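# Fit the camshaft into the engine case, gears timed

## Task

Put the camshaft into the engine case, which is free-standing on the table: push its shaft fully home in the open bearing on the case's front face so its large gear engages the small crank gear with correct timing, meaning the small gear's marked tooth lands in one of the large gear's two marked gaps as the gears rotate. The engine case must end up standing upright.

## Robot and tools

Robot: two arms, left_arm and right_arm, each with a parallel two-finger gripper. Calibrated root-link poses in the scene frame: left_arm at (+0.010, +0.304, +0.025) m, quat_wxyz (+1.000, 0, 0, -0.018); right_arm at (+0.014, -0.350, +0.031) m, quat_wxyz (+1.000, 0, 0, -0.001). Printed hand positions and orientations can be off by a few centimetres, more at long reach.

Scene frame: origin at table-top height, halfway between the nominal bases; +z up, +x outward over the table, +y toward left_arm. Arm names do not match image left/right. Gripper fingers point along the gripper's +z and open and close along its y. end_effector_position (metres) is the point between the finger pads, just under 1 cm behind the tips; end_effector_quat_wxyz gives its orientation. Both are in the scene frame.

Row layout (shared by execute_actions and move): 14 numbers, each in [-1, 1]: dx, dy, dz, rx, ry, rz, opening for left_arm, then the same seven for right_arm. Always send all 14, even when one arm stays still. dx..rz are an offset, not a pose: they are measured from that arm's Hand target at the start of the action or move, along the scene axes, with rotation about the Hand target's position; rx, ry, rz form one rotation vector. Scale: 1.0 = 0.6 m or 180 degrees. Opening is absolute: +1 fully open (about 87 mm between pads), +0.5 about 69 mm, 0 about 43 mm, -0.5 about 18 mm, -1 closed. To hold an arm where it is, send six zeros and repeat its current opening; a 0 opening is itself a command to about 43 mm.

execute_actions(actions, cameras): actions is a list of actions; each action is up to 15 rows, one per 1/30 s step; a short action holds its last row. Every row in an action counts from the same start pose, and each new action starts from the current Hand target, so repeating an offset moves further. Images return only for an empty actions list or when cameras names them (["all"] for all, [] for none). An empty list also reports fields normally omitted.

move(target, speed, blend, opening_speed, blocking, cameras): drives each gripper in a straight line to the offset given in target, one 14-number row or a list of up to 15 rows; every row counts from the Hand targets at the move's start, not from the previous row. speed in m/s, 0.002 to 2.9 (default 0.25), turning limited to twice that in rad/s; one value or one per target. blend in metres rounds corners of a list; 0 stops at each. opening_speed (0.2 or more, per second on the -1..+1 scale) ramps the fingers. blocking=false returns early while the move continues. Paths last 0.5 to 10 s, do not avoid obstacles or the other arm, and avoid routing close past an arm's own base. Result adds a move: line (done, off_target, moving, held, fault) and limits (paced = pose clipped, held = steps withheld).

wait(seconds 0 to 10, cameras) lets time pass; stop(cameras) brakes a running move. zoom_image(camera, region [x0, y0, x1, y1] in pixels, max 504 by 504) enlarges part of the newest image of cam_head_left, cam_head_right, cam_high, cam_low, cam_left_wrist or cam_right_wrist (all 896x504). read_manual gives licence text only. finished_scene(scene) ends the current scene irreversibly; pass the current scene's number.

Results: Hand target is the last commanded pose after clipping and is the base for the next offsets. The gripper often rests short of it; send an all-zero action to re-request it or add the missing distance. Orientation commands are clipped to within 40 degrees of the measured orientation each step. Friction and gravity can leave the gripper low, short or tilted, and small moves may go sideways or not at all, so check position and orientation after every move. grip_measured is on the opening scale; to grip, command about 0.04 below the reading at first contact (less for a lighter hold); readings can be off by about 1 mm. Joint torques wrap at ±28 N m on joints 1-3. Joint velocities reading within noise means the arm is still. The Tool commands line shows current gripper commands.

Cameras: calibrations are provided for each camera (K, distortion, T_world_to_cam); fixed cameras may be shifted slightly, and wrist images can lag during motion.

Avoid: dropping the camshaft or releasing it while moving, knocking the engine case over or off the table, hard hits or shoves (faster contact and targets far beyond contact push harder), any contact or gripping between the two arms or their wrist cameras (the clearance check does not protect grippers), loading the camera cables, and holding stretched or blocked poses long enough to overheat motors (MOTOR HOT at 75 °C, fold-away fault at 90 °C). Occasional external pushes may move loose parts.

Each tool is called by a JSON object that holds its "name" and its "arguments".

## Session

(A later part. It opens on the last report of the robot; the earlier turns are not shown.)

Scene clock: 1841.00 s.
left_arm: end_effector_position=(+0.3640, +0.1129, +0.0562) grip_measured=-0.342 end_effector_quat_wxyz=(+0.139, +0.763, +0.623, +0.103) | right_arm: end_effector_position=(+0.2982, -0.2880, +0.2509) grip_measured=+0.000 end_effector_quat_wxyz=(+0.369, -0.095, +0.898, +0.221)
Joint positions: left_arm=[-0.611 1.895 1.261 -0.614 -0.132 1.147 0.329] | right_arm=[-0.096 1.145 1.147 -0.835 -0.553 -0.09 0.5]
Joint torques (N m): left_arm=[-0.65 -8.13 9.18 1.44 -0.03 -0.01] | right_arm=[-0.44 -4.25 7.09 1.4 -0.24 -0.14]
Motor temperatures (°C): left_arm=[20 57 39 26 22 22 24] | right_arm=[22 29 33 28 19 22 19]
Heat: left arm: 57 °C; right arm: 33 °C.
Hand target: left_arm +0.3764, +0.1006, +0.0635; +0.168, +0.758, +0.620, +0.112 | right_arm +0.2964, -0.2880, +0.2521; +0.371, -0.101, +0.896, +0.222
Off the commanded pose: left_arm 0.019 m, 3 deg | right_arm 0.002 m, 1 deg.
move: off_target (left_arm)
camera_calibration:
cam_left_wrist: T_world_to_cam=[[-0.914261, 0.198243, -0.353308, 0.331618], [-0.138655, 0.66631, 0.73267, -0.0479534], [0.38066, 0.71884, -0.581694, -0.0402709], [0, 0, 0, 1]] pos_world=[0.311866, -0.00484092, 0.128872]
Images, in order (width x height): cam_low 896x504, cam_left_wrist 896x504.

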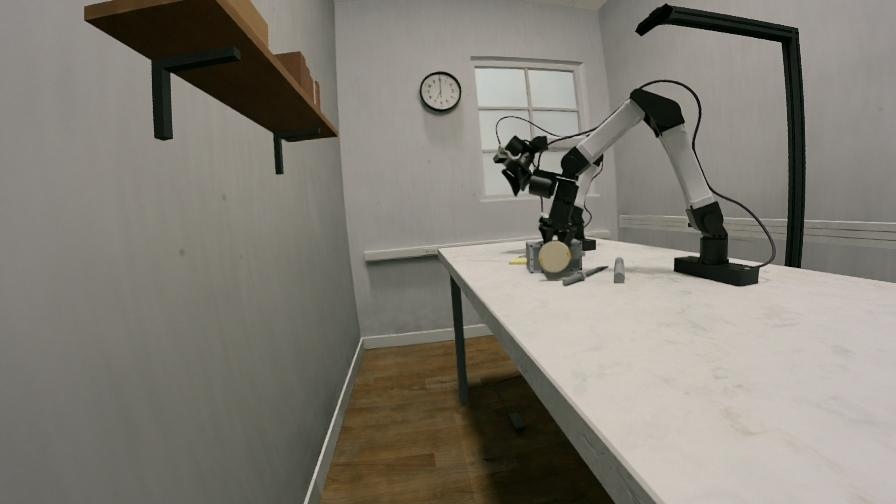

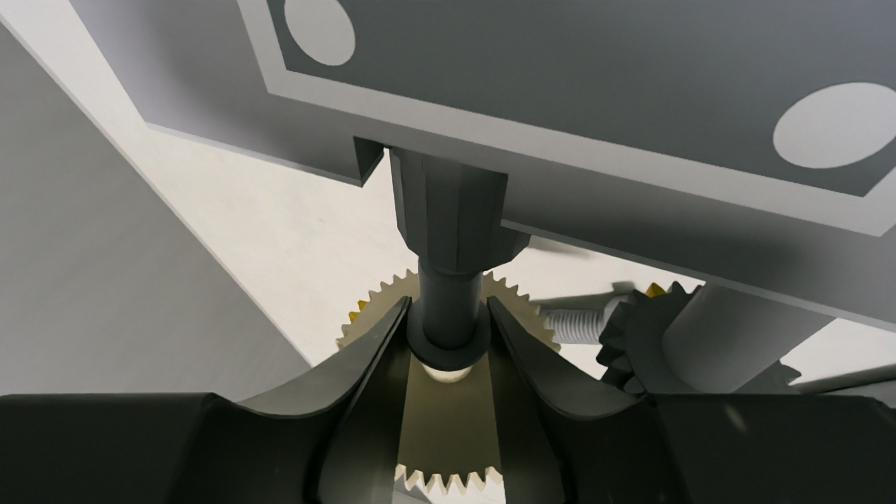

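{"name": "move", "arguments": {"target": [[-0.003,-0.01,0.012,0,0,0.0,-1,0,0,0,0,0,0,0],[-0.005,-0.025,0.02,0,0,0.0,-1,0,0,0,0,0,0,0]], "speed": 0.04, "cameras": ["cam_left_wrist","cam_low"]}}

{"name": "zoom_image", "arguments": {"camera": "cam_low", "region": [510, 220, 590, 290]}}

Scene clock: 1845.30 s.
left_arm: end_effector_position=(+0.3580, +0.0983, +0.0610) grip_measured=-0.342 end_effector_quat_wxyz=(+0.139, +0.764, +0.622, +0.099) | right_arm: end_effector_position=(+0.2982, -0.2880, +0.2509) grip_measured=+0.000 end_effector_quat_wxyz=(+0.369, -0.095, +0.898, +0.221)
Joint positions: left_arm=[-0.648 1.905 1.299 -0.649 -0.136 1.114 0.329] | right_arm=[-0.096 1.145 1.147 -0.835 -0.553 -0.09 0.5]
Joint torques (N m): left_arm=[-0.51 -8.31 11.59 1.16 -0.13 -0.03] | right_arm=[-0.54 -4.31 7.13 1.42 -0.23 -0.14]
Motor temperatures (°C): left_arm=[20 56 39 26 22 22 24] | right_arm=[22 29 33 28 19 22 19]
Heat: left arm: 56 °C; right arm: 33 °C.
Hand target: left_arm +0.3734, +0.0856, +0.0755; +0.168, +0.758, +0.620, +0.112 | right_arm +0.2964, -0.2880, +0.2521; +0.371, -0.101, +0.896, +0.222
Off the commanded pose: left_arm 0.025 m, 4 deg | right_arm 0.002 m, 1 deg.
move: off_target (left_arm)
camera_calibration:
cam_left_wrist: T_world_to_cam=[[-0.915735, 0.201747, -0.347459, 0.330637], [-0.129952, 0.669586, 0.731278, -0.0459192], [0.380187, 0.71481, -0.586946, -0.023816], [0, 0, 0, 1]] pos_world=[0.305863, -0.0189343, 0.134484]
Images, in order (width x height): cam_low 896x504, cam_left_wrist 896x504.

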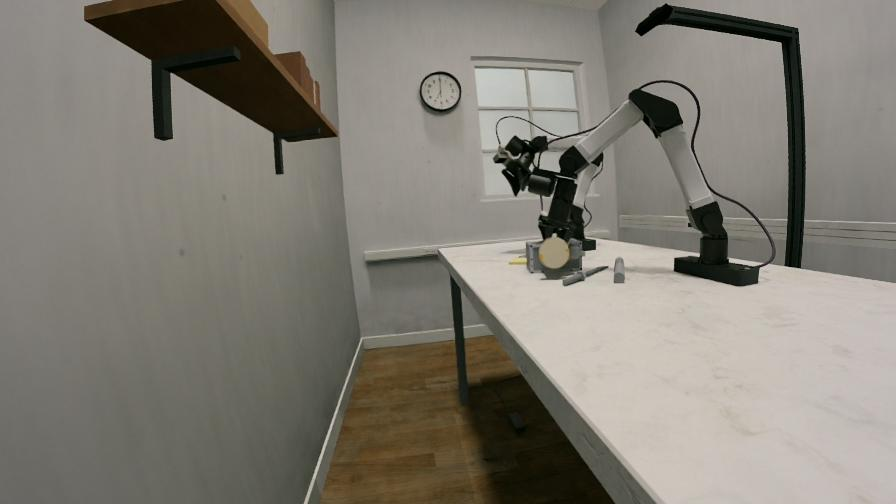

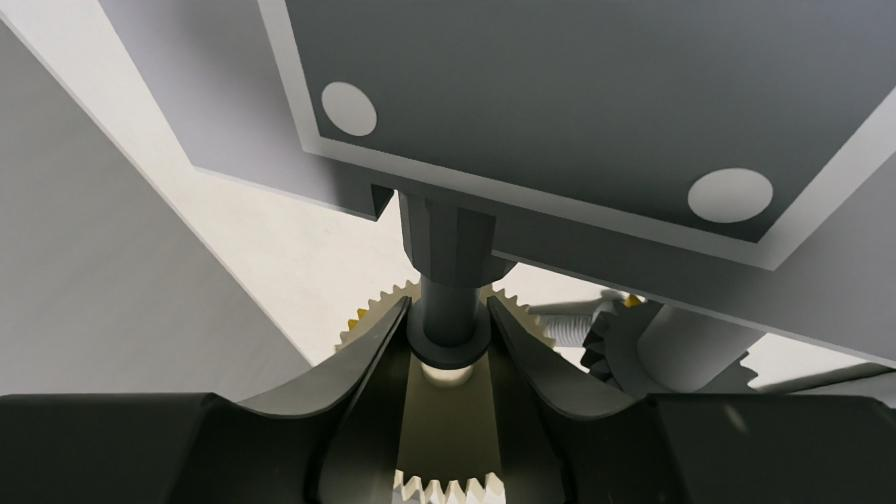

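Scaled by 6.300.

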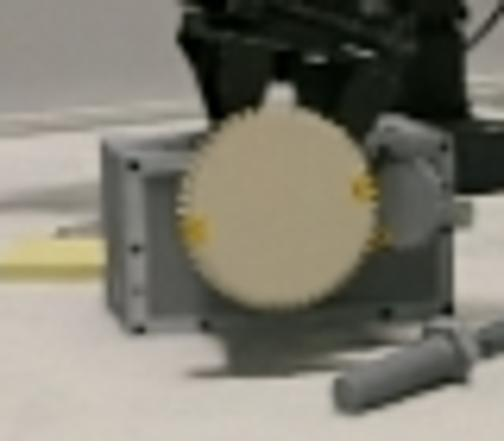

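{"name": "move", "arguments": {"target": [[-0.018,0.013,-0.012,0,0,0,-1,0,0,0,0,0,0,0],[-0.018,0.013,-0.012,0,0,0,-0.05,0,0,0,0,0,0,0],[-0.055,0.018,0.12,0,0,0,0,0,0,0,0,0,0,0],[0.01,0.018,0.12,0,0.19,0,0,0,0,0,0,0,0,0]], "speed": 0.12, "opening_speed": 0.6, "cameras": ["cam_left_wrist","cam_low"]}}

{"name": "zoom_image", "arguments": {"camera": "cam_low", "region": [510, 220, 590, 290]}}

Scene clock: 1860.33 s.
left_arm: end_effector_position=(+0.3774, +0.0985, +0.1460) grip_measured=+0.000 end_effector_quat_wxyz=(+0.034, +0.758, +0.646, -0.082) | right_arm: end_effector_position=(+0.2982, -0.2880, +0.2509) grip_measured=+0.000 end_effector_quat_wxyz=(+0.369, -0.095, +0.898, +0.221)
Joint positions: left_arm=[-0.491 2.262 2.253 -1.553 0.178 1.203 0.5] | right_arm=[-0.096 1.145 1.147 -0.835 -0.553 -0.09 0.5]
Joint torques (N m): left_arm=[0.55 -9.55 9.48 0.2 0.36 0.16] | right_arm=[-0.46 -4.3 7.12 1.41 -0.24 -0.15]
Motor temperatures (°C): left_arm=[20 57 40 26 22 22 24] | right_arm=[22 29 33 28 19 22 19]
Heat: left arm: 57 °C; right arm: 33 °C.
Hand target: left_arm +0.3794, +0.0964, +0.1476; -0.022, +0.757, +0.642, -0.116 | right_arm +0.2964, -0.2880, +0.2521; +0.371, -0.101, +0.896, +0.222
Off the commanded pose: left_arm 0.003 m, 7 deg | right_arm 0.002 m, 1 deg.
joint sent to its limit (left arm) — joint 4 (wrist pitch), lower limit. The joint targets are off in orientation, not in position.
move: off_target (left_arm); target 2's new opening was sent with left_arm's hand 0.014 m and 3 deg from that target; target 3's new opening was sent with left_arm's hand 0.016 m and 2 deg from that target
camera_calibration:
cam_left_wrist: T_world_to_cam=[[-0.983755, 0.175072, 0.039688, 0.349708], [0.155584, 0.721231, 0.674996, -0.210397], [0.0895486, 0.670206, -0.736753, 0.154501], [0, 0, 0, 1]] pos_world=[0.362926, -0.0130265, 0.241967]
Images, in order (width x height): cam_low 896x504, cam_left_wrist 896x504.

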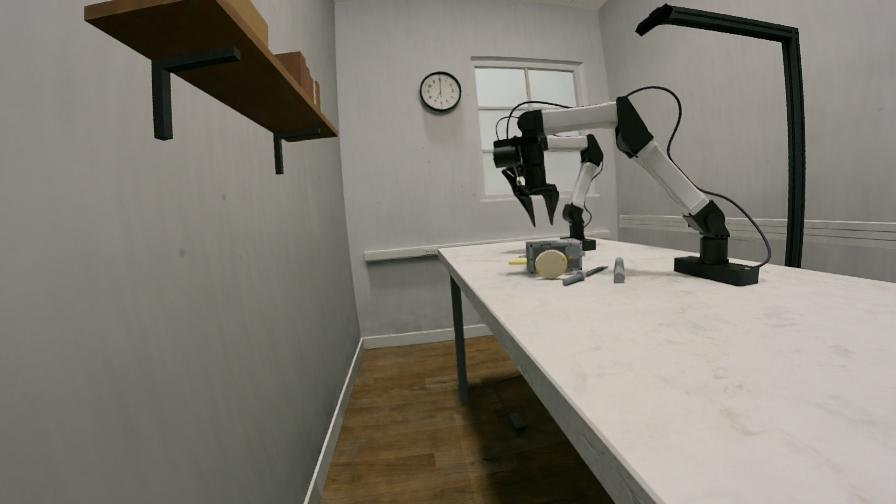

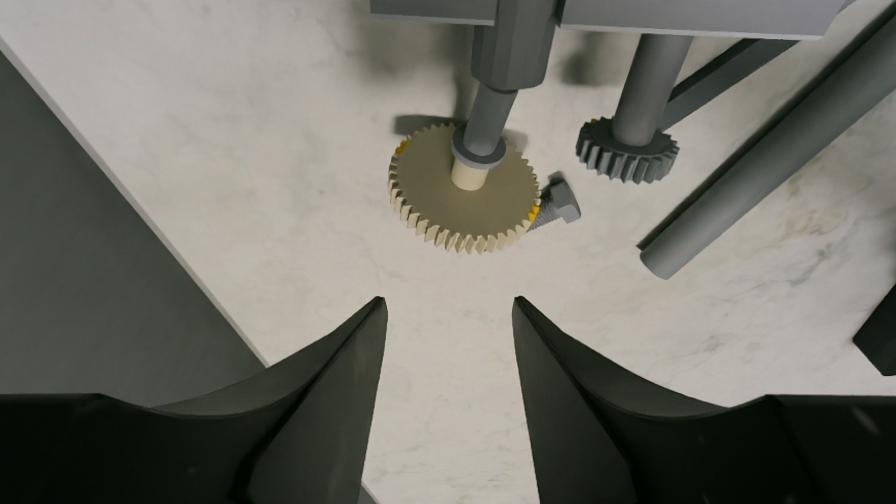

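Scaled by 6.300.

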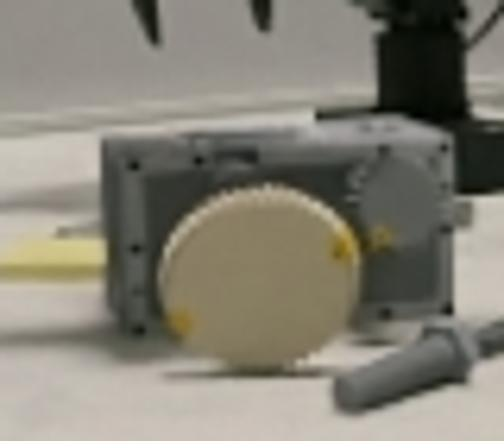

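{"name": "move", "arguments": {"target": [[-0.004,0.012,-0.06,0,0.0,0,0,0,0,0,0,0,0,0],[-0.018,0.012,-0.168,0,0.0,0,0,0,0,0,0,0,0,0],[-0.016,0.03,-0.166,0,0.0,0,0,0,0,0,0,0,0,0],[-0.016,0.03,-0.166,0,0,0,-1,0,0,0,0,0,0,0]], "speed": 0.12, "opening_speed": 0.8, "cameras": ["cam_left_wrist","cam_low"]}}

{"name": "zoom_image", "arguments": {"camera": "cam_low", "region": [510, 220, 590, 290]}}

Scene clock: 1873.37 s.
left_arm: end_effector_position=(+0.3663, +0.1147, +0.0477) grip_measured=-0.340 end_effector_quat_wxyz=(-0.033, +0.757, +0.643, -0.115) | right_arm: end_effector_position=(+0.2982, -0.2880, +0.2509) grip_measured=+0.000 end_effector_quat_wxyz=(+0.369, -0.095, +0.898, +0.221)
Joint positions: left_arm=[-0.466 2.34 1.975 -1.353 0.191 1.246 0.33] | right_arm=[-0.096 1.145 1.147 -0.835 -0.553 -0.09 0.5]
Joint torques (N m): left_arm=[0.8 -11.89 5.75 0.26 0.29 0.16] | right_arm=[-0.51 -4.27 7.09 1.41 -0.24 -0.15]
Motor temperatures (°C): left_arm=[20 57 39 26 22 22 23] | right_arm=[22 29 33 28 19 22 19]
Heat: left arm: 57 °C; right arm: 33 °C.
Hand target: left_arm +0.3696, +0.1144, +0.0479; -0.022, +0.757, +0.642, -0.116 | right_arm +0.2964, -0.2880, +0.2521; +0.371, -0.101, +0.896, +0.222
Off the commanded pose: left_arm 0.003 m, 1 deg | right_arm 0.002 m, 1 deg.
move: done
camera_calibration:
cam_left_wrist: T_world_to_cam=[[-0.965408, 0.185197, 0.183546, 0.325075], [0.260728, 0.677884, 0.687383, -0.188074], [0.00287848, 0.71146, -0.70272, 0.0976986], [0, 0, 0, 1]] pos_world=[0.362584, -0.00221912, 0.138268]
Images, in order (width x height): cam_low 896x504, cam_left_wrist 896x504.

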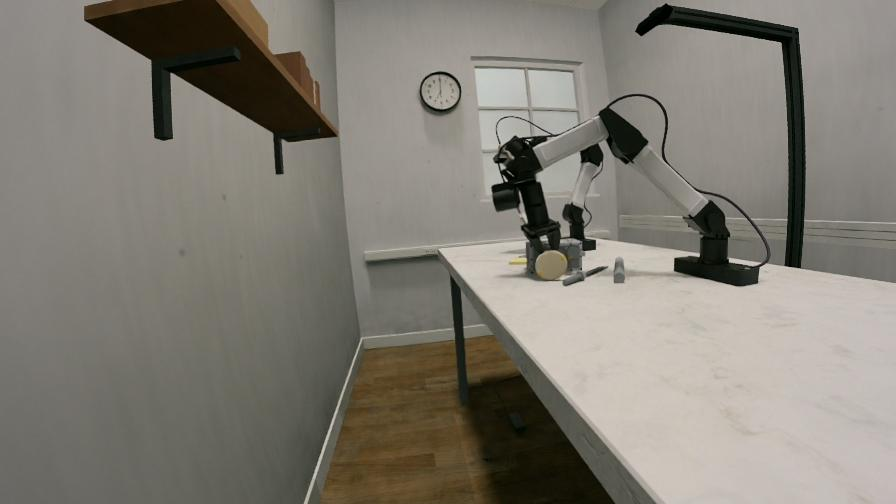

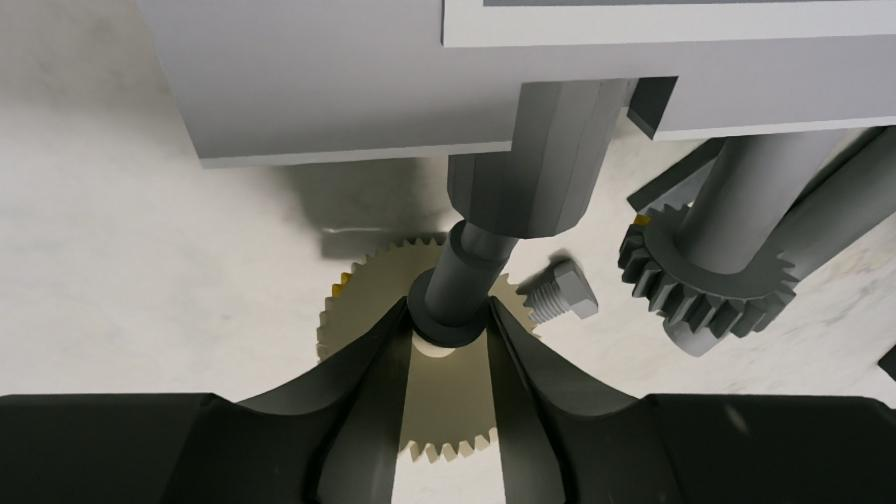

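Scaled by 6.300.

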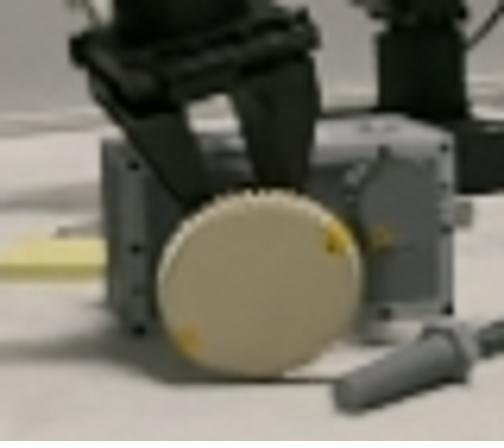

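{"name": "move", "arguments": {"target": [[-0.01,0.0,0.05,0,-0.02,0.0,-1,0,0,0,0,0,0,0],[-0.004,-0.0,0.04,0,-0.12,0.0,-1,0,0,0,0,0,0,0],[0.0,-0.0,0.04,0,-0.21,0.0,-1,0,0,0,0,0,0,0]], "speed": 0.08, "cameras": ["cam_left_wrist","cam_low"]}}

{"name": "zoom_image", "arguments": {"camera": "cam_low", "region": [510, 220, 590, 290]}}

Scene clock: 1885.87 s.
left_arm: end_effector_position=(+0.3662, +0.1157, +0.0595) grip_measured=-0.340 end_effector_quat_wxyz=(+0.169, +0.758, +0.618, +0.120) | right_arm: end_effector_position=(+0.2982, -0.2880, +0.2509) grip_measured=+0.000 end_effector_quat_wxyz=(+0.369, -0.095, +0.898, +0.221)
Joint positions: left_arm=[-0.609 1.843 1.181 -0.517 -0.149 1.16 0.33] | right_arm=[-0.096 1.145 1.147 -0.835 -0.553 -0.09 0.5]
Joint torques (N m): left_arm=[-0.53 -10.88 6.31 1.32 -0.17 0.05] | right_arm=[-0.49 -4.31 7.12 1.42 -0.24 -0.15]
Motor temperatures (°C): left_arm=[20 58 38 25 22 22 24] | right_arm=[22 29 33 28 19 22 19]
Heat: left arm: 58 °C; right arm: 33 °C.
Hand target: left_arm +0.3697, +0.1144, +0.0720; +0.187, +0.754, +0.615, +0.136 | right_arm +0.2964, -0.2880, +0.2521; +0.371, -0.101, +0.896, +0.222
Off the commanded pose: left_arm 0.013 m, 3 deg | right_arm 0.002 m, 1 deg.
move: off_target (left_arm)
camera_calibration:
cam_left_wrist: T_world_to_cam=[[-0.888291, 0.192957, -0.41678, 0.329131], [-0.182634, 0.684228, 0.706029, -0.0363643], [0.421406, 0.703278, -0.572553, -0.0549153], [0, 0, 0, 1]] pos_world=[0.308864, -0.0000059783, 0.131408]
Images, in order (width x height): cam_low 896x504, cam_left_wrist 896x504.

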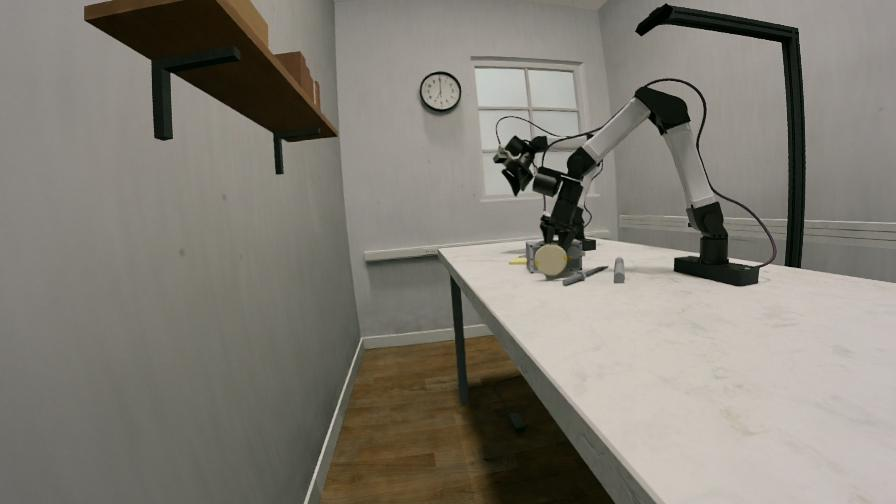

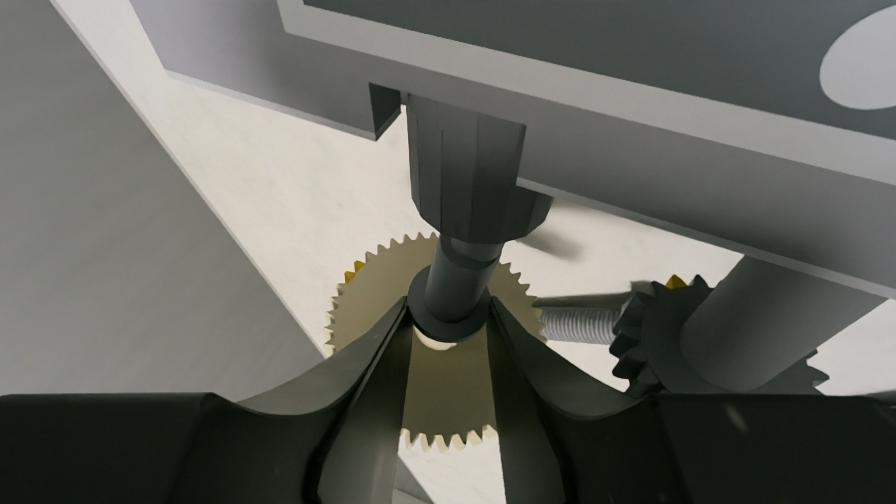

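Scaled by 6.300.

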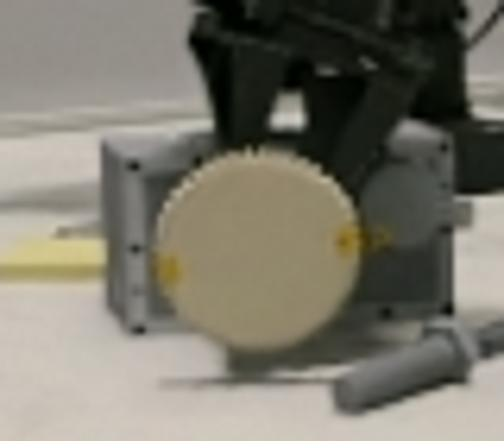

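{"name": "move", "arguments": {"target": [[-0.014,0.0,0.015,0,0.0,0.0,-1,0,0,0,0,0,0,0],[-0.014,-0.012,0.017,0,0,0.0,-1,0,0,0,0,0,0,0]], "speed": 0.05, "cameras": ["cam_left_wrist","cam_low"]}}

{"name": "zoom_image", "arguments": {"camera": "cam_low", "region": [510, 220, 590, 290]}}

Scene clock: 1890.60 s.
left_arm: end_effector_position=(+0.3597, +0.1110, +0.0702) grip_measured=-0.340 end_effector_quat_wxyz=(+0.177, +0.755, +0.618, +0.128) | right_arm: end_effector_position=(+0.2982, -0.2880, +0.2509) grip_measured=+0.000 end_effector_quat_wxyz=(+0.369, -0.095, +0.898, +0.221)
Joint positions: left_arm=[-0.637 1.808 1.173 -0.528 -0.172 1.134 0.33] | right_arm=[-0.096 1.145 1.147 -0.835 -0.553 -0.09 0.5]
Joint torques (N m): left_arm=[-0.87 -9.52 8.75 1.02 -0.12 0.01] | right_arm=[-0.47 -4.27 7.12 1.41 -0.24 -0.15]
Motor temperatures (°C): left_arm=[20 59 38 26 22 22 24] | right_arm=[22 29 33 28 19 22 19]
Heat: left arm: 59 °C; right arm: 33 °C.
Hand target: left_arm +0.3613, +0.1073, +0.0822; +0.187, +0.754, +0.615, +0.136 | right_arm +0.2964, -0.2880, +0.2521; +0.371, -0.101, +0.896, +0.222
Off the commanded pose: left_arm 0.013 m, 2 deg | right_arm 0.002 m, 1 deg.
move: off_target (left_arm)
camera_calibration:
cam_left_wrist: T_world_to_cam=[[-0.879425, 0.187715, -0.437464, 0.327664], [-0.201366, 0.686014, 0.699169, -0.0348211], [0.431351, 0.702957, -0.565498, -0.0468265], [0, 0, 0, 1]] pos_world=[0.301343, -0.00470266, 0.141207]
Images, in order (width x height): cam_low 896x504, cam_left_wrist 896x504.

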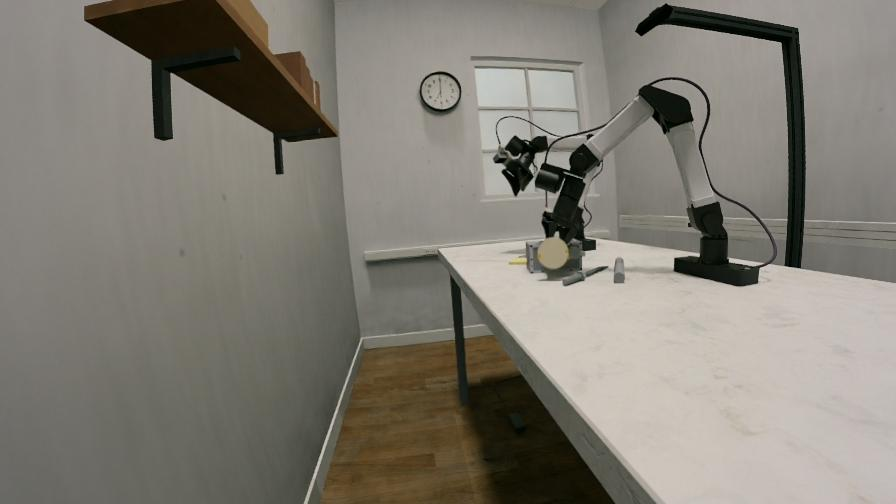

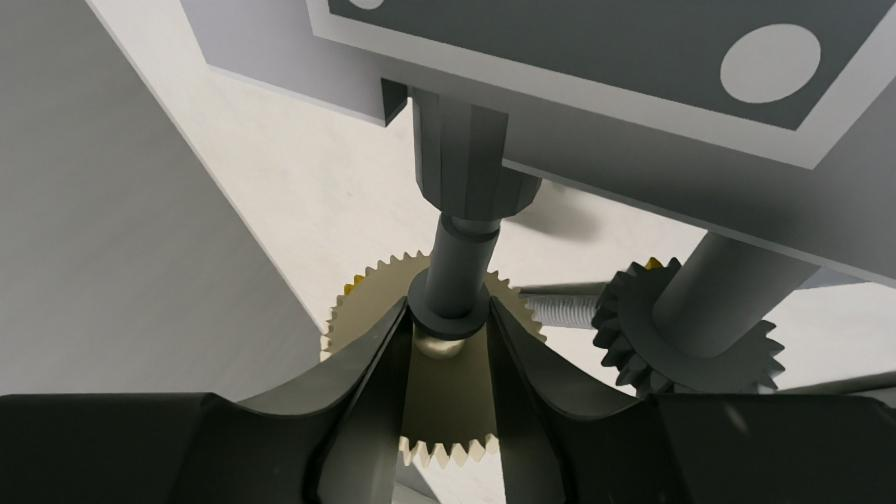

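Scaled by 6.300.

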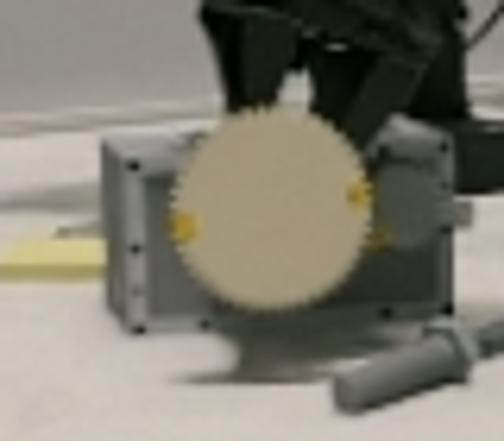

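{"name": "execute_actions", "arguments": {"actions": [], "cameras": ["cam_low","cam_left_wrist"]}}

{"name": "zoom_image", "arguments": {"camera": "cam_low", "region": [510, 220, 590, 290]}}

Scene clock: 1922.37 s.
left_arm: end_effector_position=(+0.3597, +0.1110, +0.0702) grip_measured=-0.340 end_effector_quat_wxyz=(+0.177, +0.755, +0.618, +0.128) | right_arm: end_effector_position=(+0.2982, -0.2880, +0.2509) grip_measured=+0.000 end_effector_quat_wxyz=(+0.369, -0.095, +0.898, +0.221)
Joint positions: left_arm=[-0.637 1.808 1.173 -0.528 -0.172 1.134 0.33] | right_arm=[-0.096 1.145 1.147 -0.835 -0.553 -0.09 0.5]
Joint velocities: within noise
Joint torques (N m): left_arm=[-0.85 -9.59 8.7 1.01 -0.12 0.01] | right_arm=[-0.55 -4.3 7.15 1.42 -0.25 -0.16]
Motor temperatures (°C): left_arm=[20 59 40 26 22 22 24] | right_arm=[22 29 33 28 19 22 19]
Heat: left arm: 59 °C; right arm: 33 °C.
Hand target: left_arm +0.3613, +0.1073, +0.0822; +0.187, +0.754, +0.615, +0.136 | right_arm +0.2964, -0.2880, +0.2521; +0.371, -0.101, +0.896, +0.222
Tool commands: left_gripper/opening=-1.0 right_gripper/opening=+0.0
Off the commanded pose: left_arm 0.013 m, 2 deg | right_arm 0.002 m, 1 deg.
camera_calibration:
cam_left_wrist: T_world_to_cam=[[-0.879518, 0.187349, -0.437434, 0.327706], [-0.201547, 0.686061, 0.69907, -0.0346838], [0.431077, 0.703008, -0.565643, -0.0466534], [0, 0, 0, 1]] pos_world=[0.301344, -0.00480258, 0.141207]
Images, in order (width x height): cam_low 896x504, cam_left_wrist 896x504.

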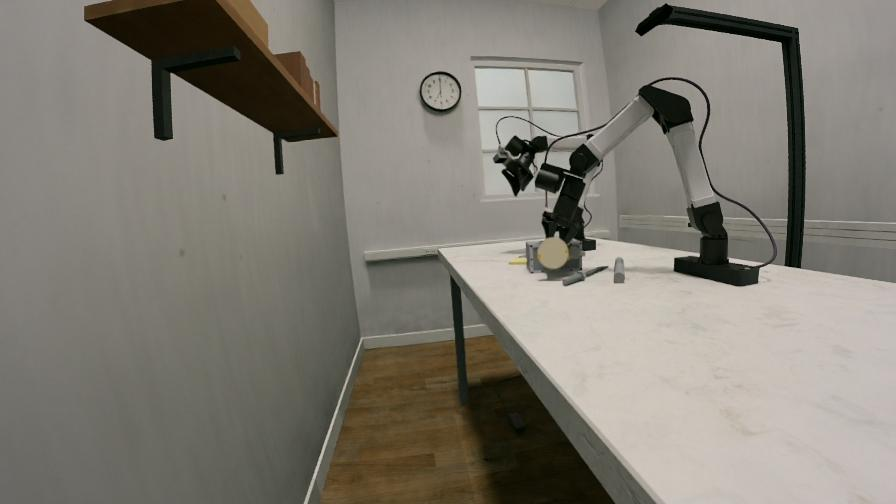

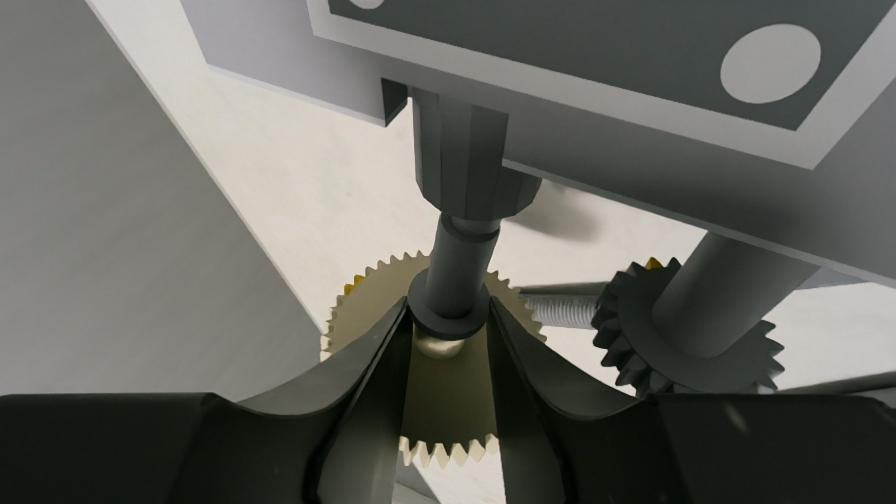

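Scaled by 6.300.

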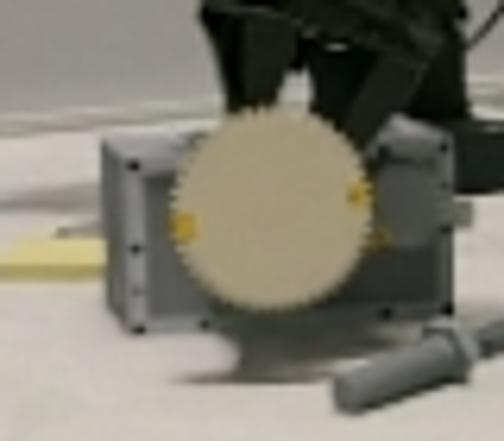

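{"name": "move", "arguments": {"target": [[-0.007,0,-0.008,0,0,0.045,-1,0,0,0,0,0,0,0],[-0.011,-0.018,-0.004,0,0,0.05,-1,0,0,0,0,0,0,0],[-0.014,-0.03,0.004,0,0,0.05,-1,0,0,0,0,0,0,0]], "speed": 0.05, "cameras": ["cam_low","cam_left_wrist"]}}

{"name": "zoom_image", "arguments": {"camera": "cam_low", "region": [510, 220, 590, 290]}}

Scene clock: 1933.27 s.
left_arm: end_effector_position=(+0.3477, +0.1126, +0.0758) grip_measured=-0.340 end_effector_quat_wxyz=(+0.147, +0.700, +0.679, +0.163) | right_arm: end_effector_position=(+0.2982, -0.2880, +0.2509) grip_measured=+0.000 end_effector_quat_wxyz=(+0.369, -0.095, +0.898, +0.221)
Joint positions: left_arm=[-0.697 1.848 1.247 -0.64 -0.303 0.919 0.33] | right_arm=[-0.096 1.145 1.147 -0.835 -0.553 -0.09 0.5]
Joint torques (N m): left_arm=[-2.19 -7.69 11.25 1.15 0.15 0.01] | right_arm=[-0.5 -4.4 7.1 1.42 -0.23 -0.16]
Motor temperatures (°C): left_arm=[20 58 41 26 22 22 24] | right_arm=[22 28 33 28 19 22 19]
Heat: left arm: 58 °C; right arm: 33 °C.
Hand target: left_arm +0.3530, +0.0892, +0.0846; +0.176, +0.703, +0.672, +0.150 | right_arm +0.2964, -0.2880, +0.2521; +0.371, -0.101, +0.896, +0.222
Off the commanded pose: left_arm 0.025 m, 4 deg | right_arm 0.002 m, 1 deg.
move: off_target (left_arm)
camera_calibration:
cam_left_wrist: T_world_to_cam=[[-0.897119, 0.0489463, -0.439068, 0.341084], [-0.325067, 0.599898, 0.731063, 0.00811794], [0.299179, 0.798578, -0.52227, -0.00757469], [0, 0, 0, 1]] pos_world=[0.310898, -0.0155158, 0.139868]
Images, in order (width x height): cam_low 896x504, cam_left_wrist 896x504.

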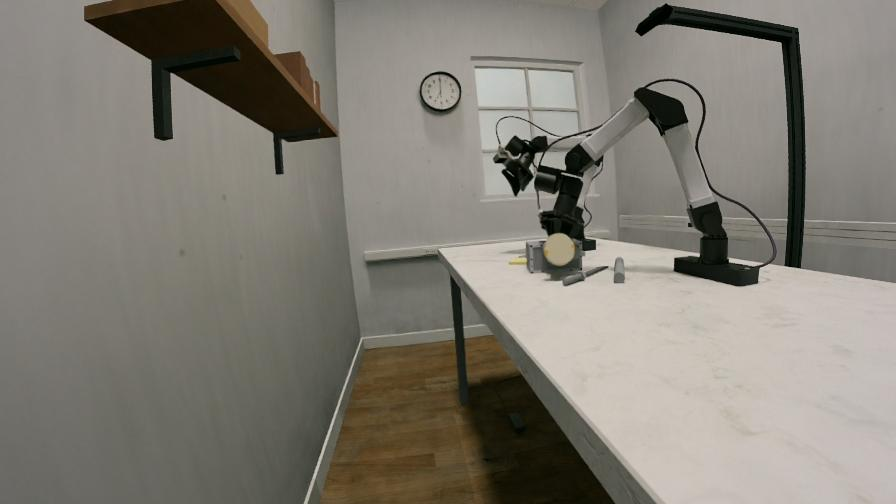

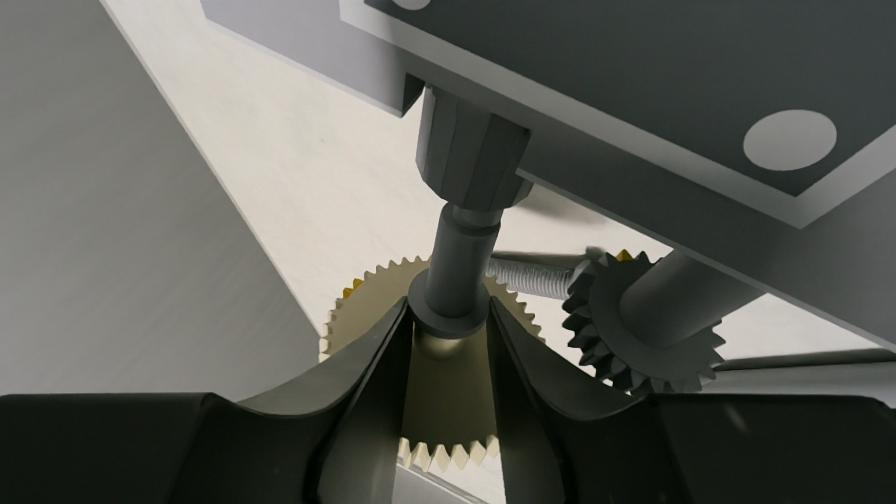

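Scaled by 6.300.

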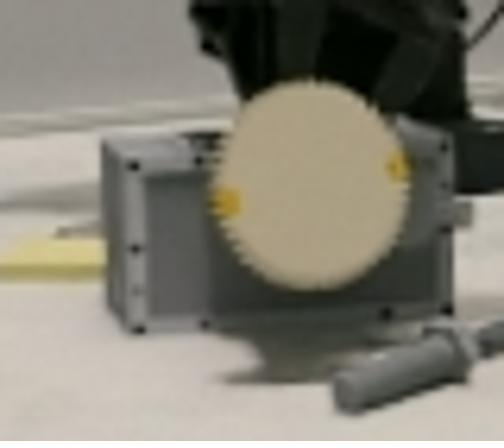

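{"name": "move", "arguments": {"target": [[0.011,0.01,-0.018,0,0,-0.02,-1,0,0,0,0,0,0,0],[0.009,-0.006,-0.02,0,0,-0.025,-1,0,0,0,0,0,0,0]], "speed": 0.05, "cameras": ["cam_low","cam_left_wrist"]}}

{"name": "zoom_image", "arguments": {"camera": "cam_low", "region": [510, 220, 590, 290]}}

Scene clock: 1938.33 s.
left_arm: end_effector_position=(+0.3548, +0.0978, +0.0721) grip_measured=-0.343 end_effector_quat_wxyz=(+0.166, +0.726, +0.651, +0.151) | right_arm: end_effector_position=(+0.2982, -0.2880, +0.2509) grip_measured=+0.000 end_effector_quat_wxyz=(+0.369, -0.095, +0.898, +0.221)
Joint positions: left_arm=[-0.701 1.86 1.243 -0.581 -0.263 0.993 0.328] | right_arm=[-0.096 1.145 1.147 -0.835 -0.553 -0.09 0.5]
Joint torques (N m): left_arm=[-0.72 -7.51 8.43 1.36 0.13 0.11] | right_arm=[-0.47 -4.34 7.09 1.39 -0.23 -0.16]
Motor temperatures (°C): left_arm=[20 57 41 26 22 22 24] | right_arm=[22 28 33 28 19 22 19]
Heat: left arm: 57 °C; right arm: 33 °C.
Hand target: left_arm +0.3583, +0.0856, +0.0725; +0.182, +0.729, +0.644, +0.143 | right_arm +0.2964, -0.2880, +0.2521; +0.371, -0.101, +0.896, +0.222
Off the commanded pose: left_arm 0.013 m, 2 deg | right_arm 0.002 m, 1 deg.
move: off_target (left_arm)
camera_calibration:
cam_left_wrist: T_world_to_cam=[[-0.886325, 0.113346, -0.448978, 0.337203], [-0.278878, 0.643371, 0.712952, 0.00265844], [0.36967, 0.757117, -0.538626, -0.0196236], [0, 0, 0, 1]] pos_world=[0.306867, -0.0250735, 0.138932]
Images, in order (width x height): cam_low 896x504, cam_left_wrist 896x504.

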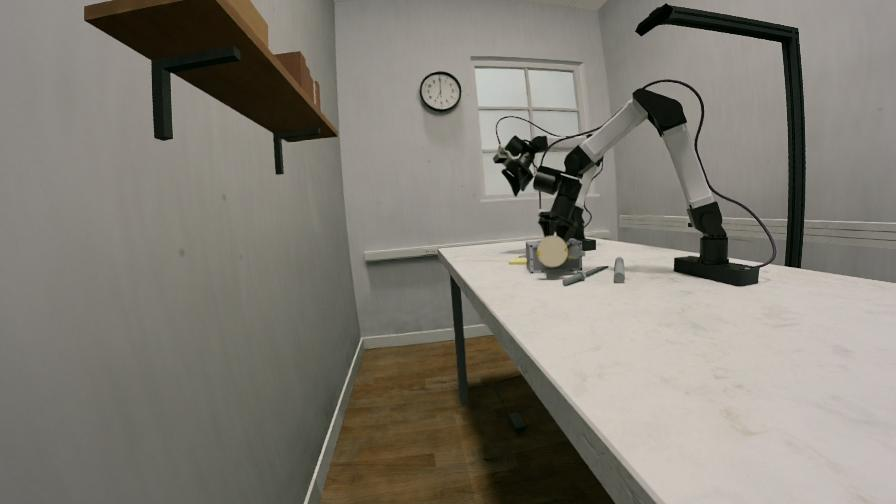

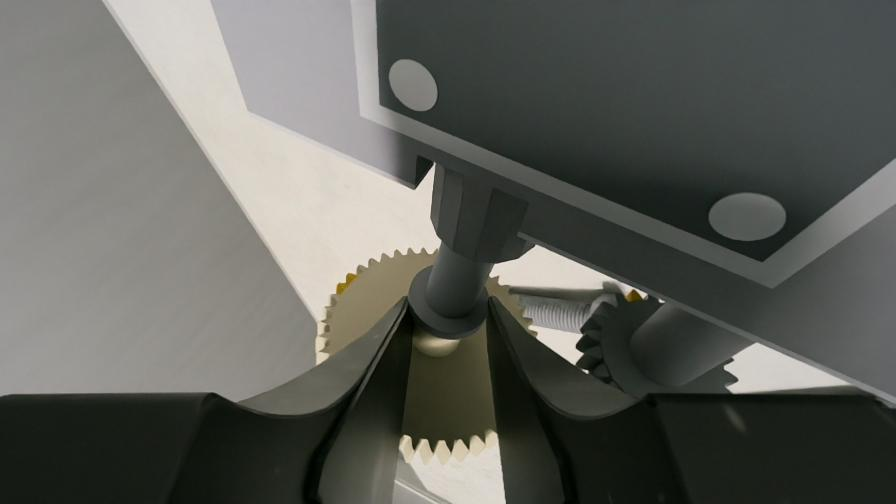

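Scaled by 6.300.

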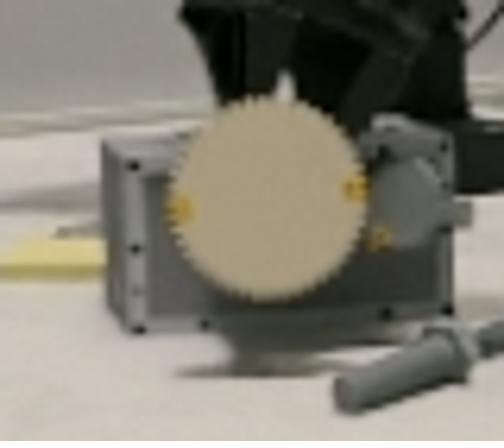

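{"name": "move", "arguments": {"target": [-0.01,-0.025,-0.012,0,0,0.02,-1,0,0,0,0,0,0,0], "speed": 0.05, "cameras": ["cam_low","cam_left_wrist"]}}

{"name": "zoom_image", "arguments": {"camera": "cam_low", "region": [510, 220, 590, 290]}}

Scene clock: 1942.37 s.
left_arm: end_effector_position=(+0.3521, +0.0953, +0.0626) grip_measured=-0.340 end_effector_quat_wxyz=(+0.156, +0.701, +0.675, +0.171) | right_arm: end_effector_position=(+0.2982, -0.2880, +0.2509) grip_measured=+0.000 end_effector_quat_wxyz=(+0.369, -0.095, +0.898, +0.221)
Joint positions: left_arm=[-0.73 1.909 1.263 -0.586 -0.326 0.899 0.33] | right_arm=[-0.096 1.145 1.147 -0.835 -0.553 -0.09 0.5]
Joint torques (N m): left_arm=[-2.48 -7.58 10.62 1.13 0.29 -0.02] | right_arm=[-0.5 -4.27 7.15 1.41 -0.24 -0.15]
Motor temperatures (°C): left_arm=[20 57 41 26 22 22 24] | right_arm=[22 28 33 28 19 22 19]
Heat: left arm: 57 °C; right arm: 33 °C.
Hand target: left_arm +0.3523, +0.0706, +0.0653; +0.177, +0.709, +0.666, +0.149 | right_arm +0.2964, -0.2880, +0.2521; +0.371, -0.101, +0.896, +0.222
Off the commanded pose: left_arm 0.025 m, 4 deg | right_arm 0.002 m, 1 deg.
move: off_target (left_arm)
camera_calibration:
cam_left_wrist: T_world_to_cam=[[-0.886497, 0.0556811, -0.459373, 0.337013], [-0.337161, 0.60221, 0.723647, 0.0340848], [0.316933, 0.796393, -0.515084, -0.00850796], [0, 0, 0, 1]] pos_world=[0.31295, -0.0325158, 0.125767]
Images, in order (width x height): cam_low 896x504, cam_left_wrist 896x504.

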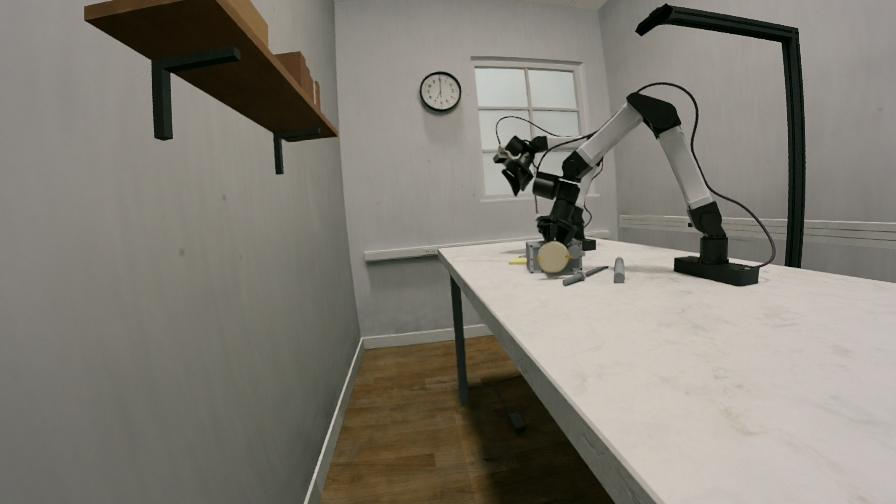

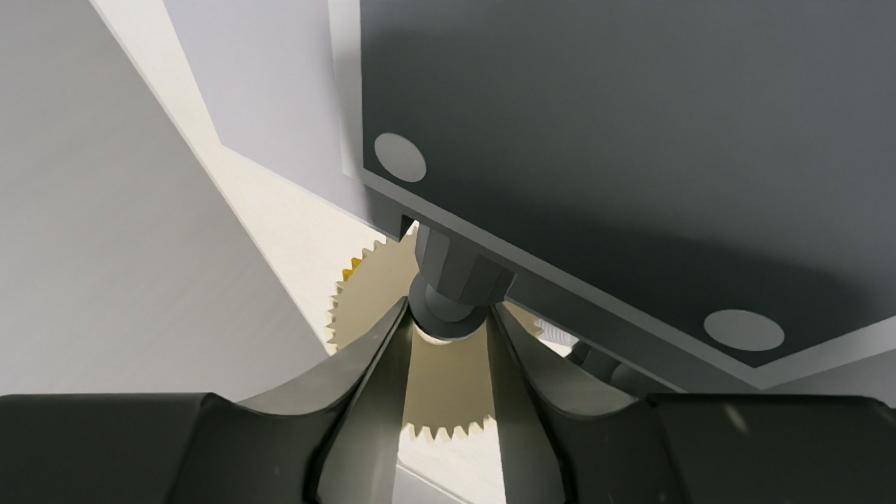

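Scaled by 6.300.

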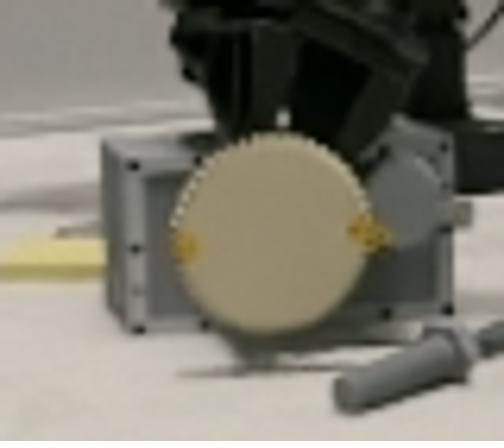

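{"name": "move", "arguments": {"target": [[0,0.022,0,0,0,0,-1,0,0,0,0,0,0,0],[0,0.022,0.002,0,0,0,-0.05,0,0,0,0,0,0,0],[-0.02,0.022,0.06,0,0,0,-0.05,0,0,0,0,0,0,0],[-0.03,0.022,0.13,0,0,0,-0.05,0,0,0,0,0,0,0]], "speed": 0.06, "cameras": ["cam_low","cam_left_wrist"]}}

{"name": "zoom_image", "arguments": {"camera": "cam_low", "region": [510, 220, 590, 290]}}

Scene clock: 1951.77 s.
left_arm: end_effector_position=(+0.3338, +0.0909, +0.1274) grip_measured=-0.050 end_effector_quat_wxyz=(+0.157, +0.712, +0.667, +0.155) | right_arm: end_effector_position=(+0.2982, -0.2880, +0.2509) grip_measured=+0.000 end_effector_quat_wxyz=(+0.369, -0.095, +0.898, +0.221)
Joint positions: left_arm=[-0.761 1.795 1.394 -0.836 -0.299 0.89 0.475] | right_arm=[-0.096 1.145 1.147 -0.835 -0.553 -0.09 0.5]
Joint torques (N m): left_arm=[-0.47 -10.04 10.4 0.9 0.02 0] | right_arm=[-0.47 -4.34 7.06 1.41 -0.22 -0.16]
Motor temperatures (°C): left_arm=[20 56 42 26 22 22 24] | right_arm=[22 28 33 28 19 22 19]
Heat: left arm: 56 °C; right arm: 33 °C.
Hand target: left_arm +0.3344, +0.0839, +0.1435; +0.177, +0.709, +0.667, +0.149 | right_arm +0.2964, -0.2880, +0.2521; +0.371, -0.101, +0.896, +0.222
Off the commanded pose: left_arm 0.017 m, 2 deg | right_arm 0.002 m, 1 deg.
move: off_target (left_arm); target 2's new opening was sent with left_arm's hand 0.013 m and 4 deg from that target
camera_calibration:
cam_left_wrist: T_world_to_cam=[[-0.894303, 0.0753657, -0.441069, 0.349264], [-0.302333, 0.624905, 0.719783, -0.0295688], [0.329873, 0.777054, -0.536069, 0.0342907], [0, 0, 0, 1]] pos_world=[0.292097, -0.0344906, 0.193715]
Images, in order (width x height): cam_low 896x504, cam_left_wrist 896x504.

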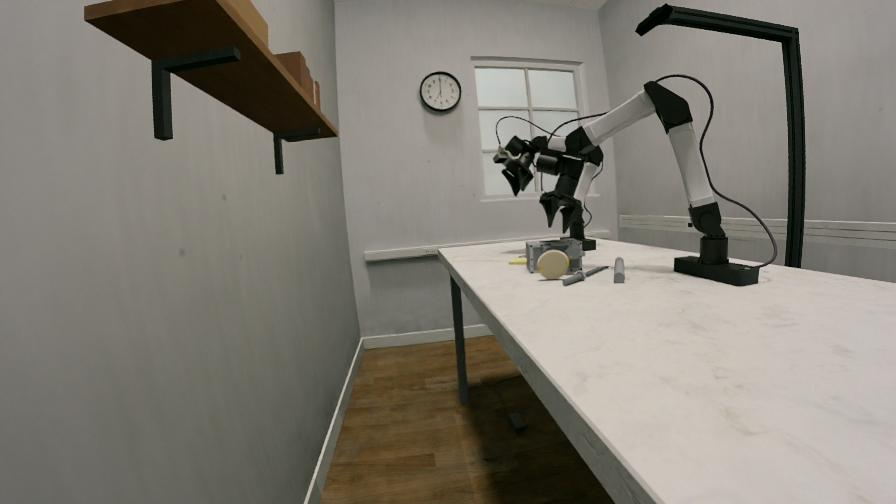

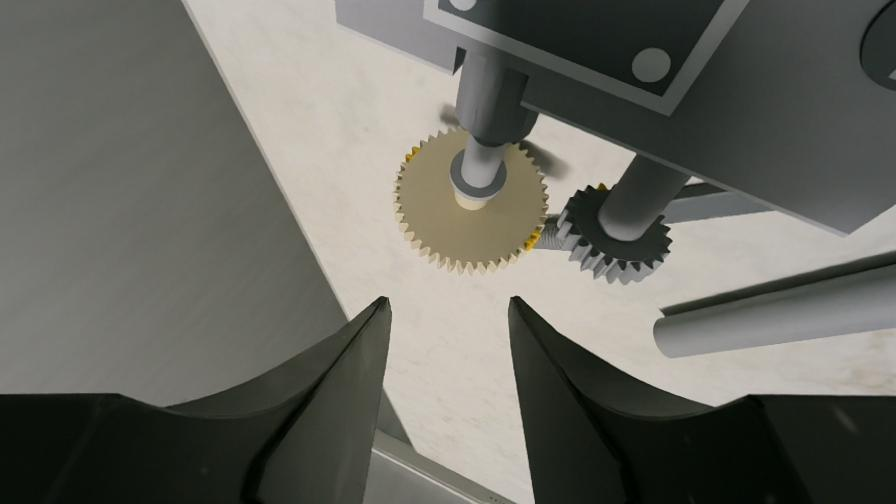

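Scaled by 6.300.

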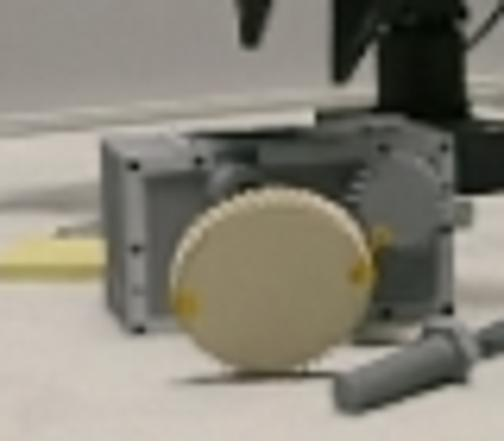

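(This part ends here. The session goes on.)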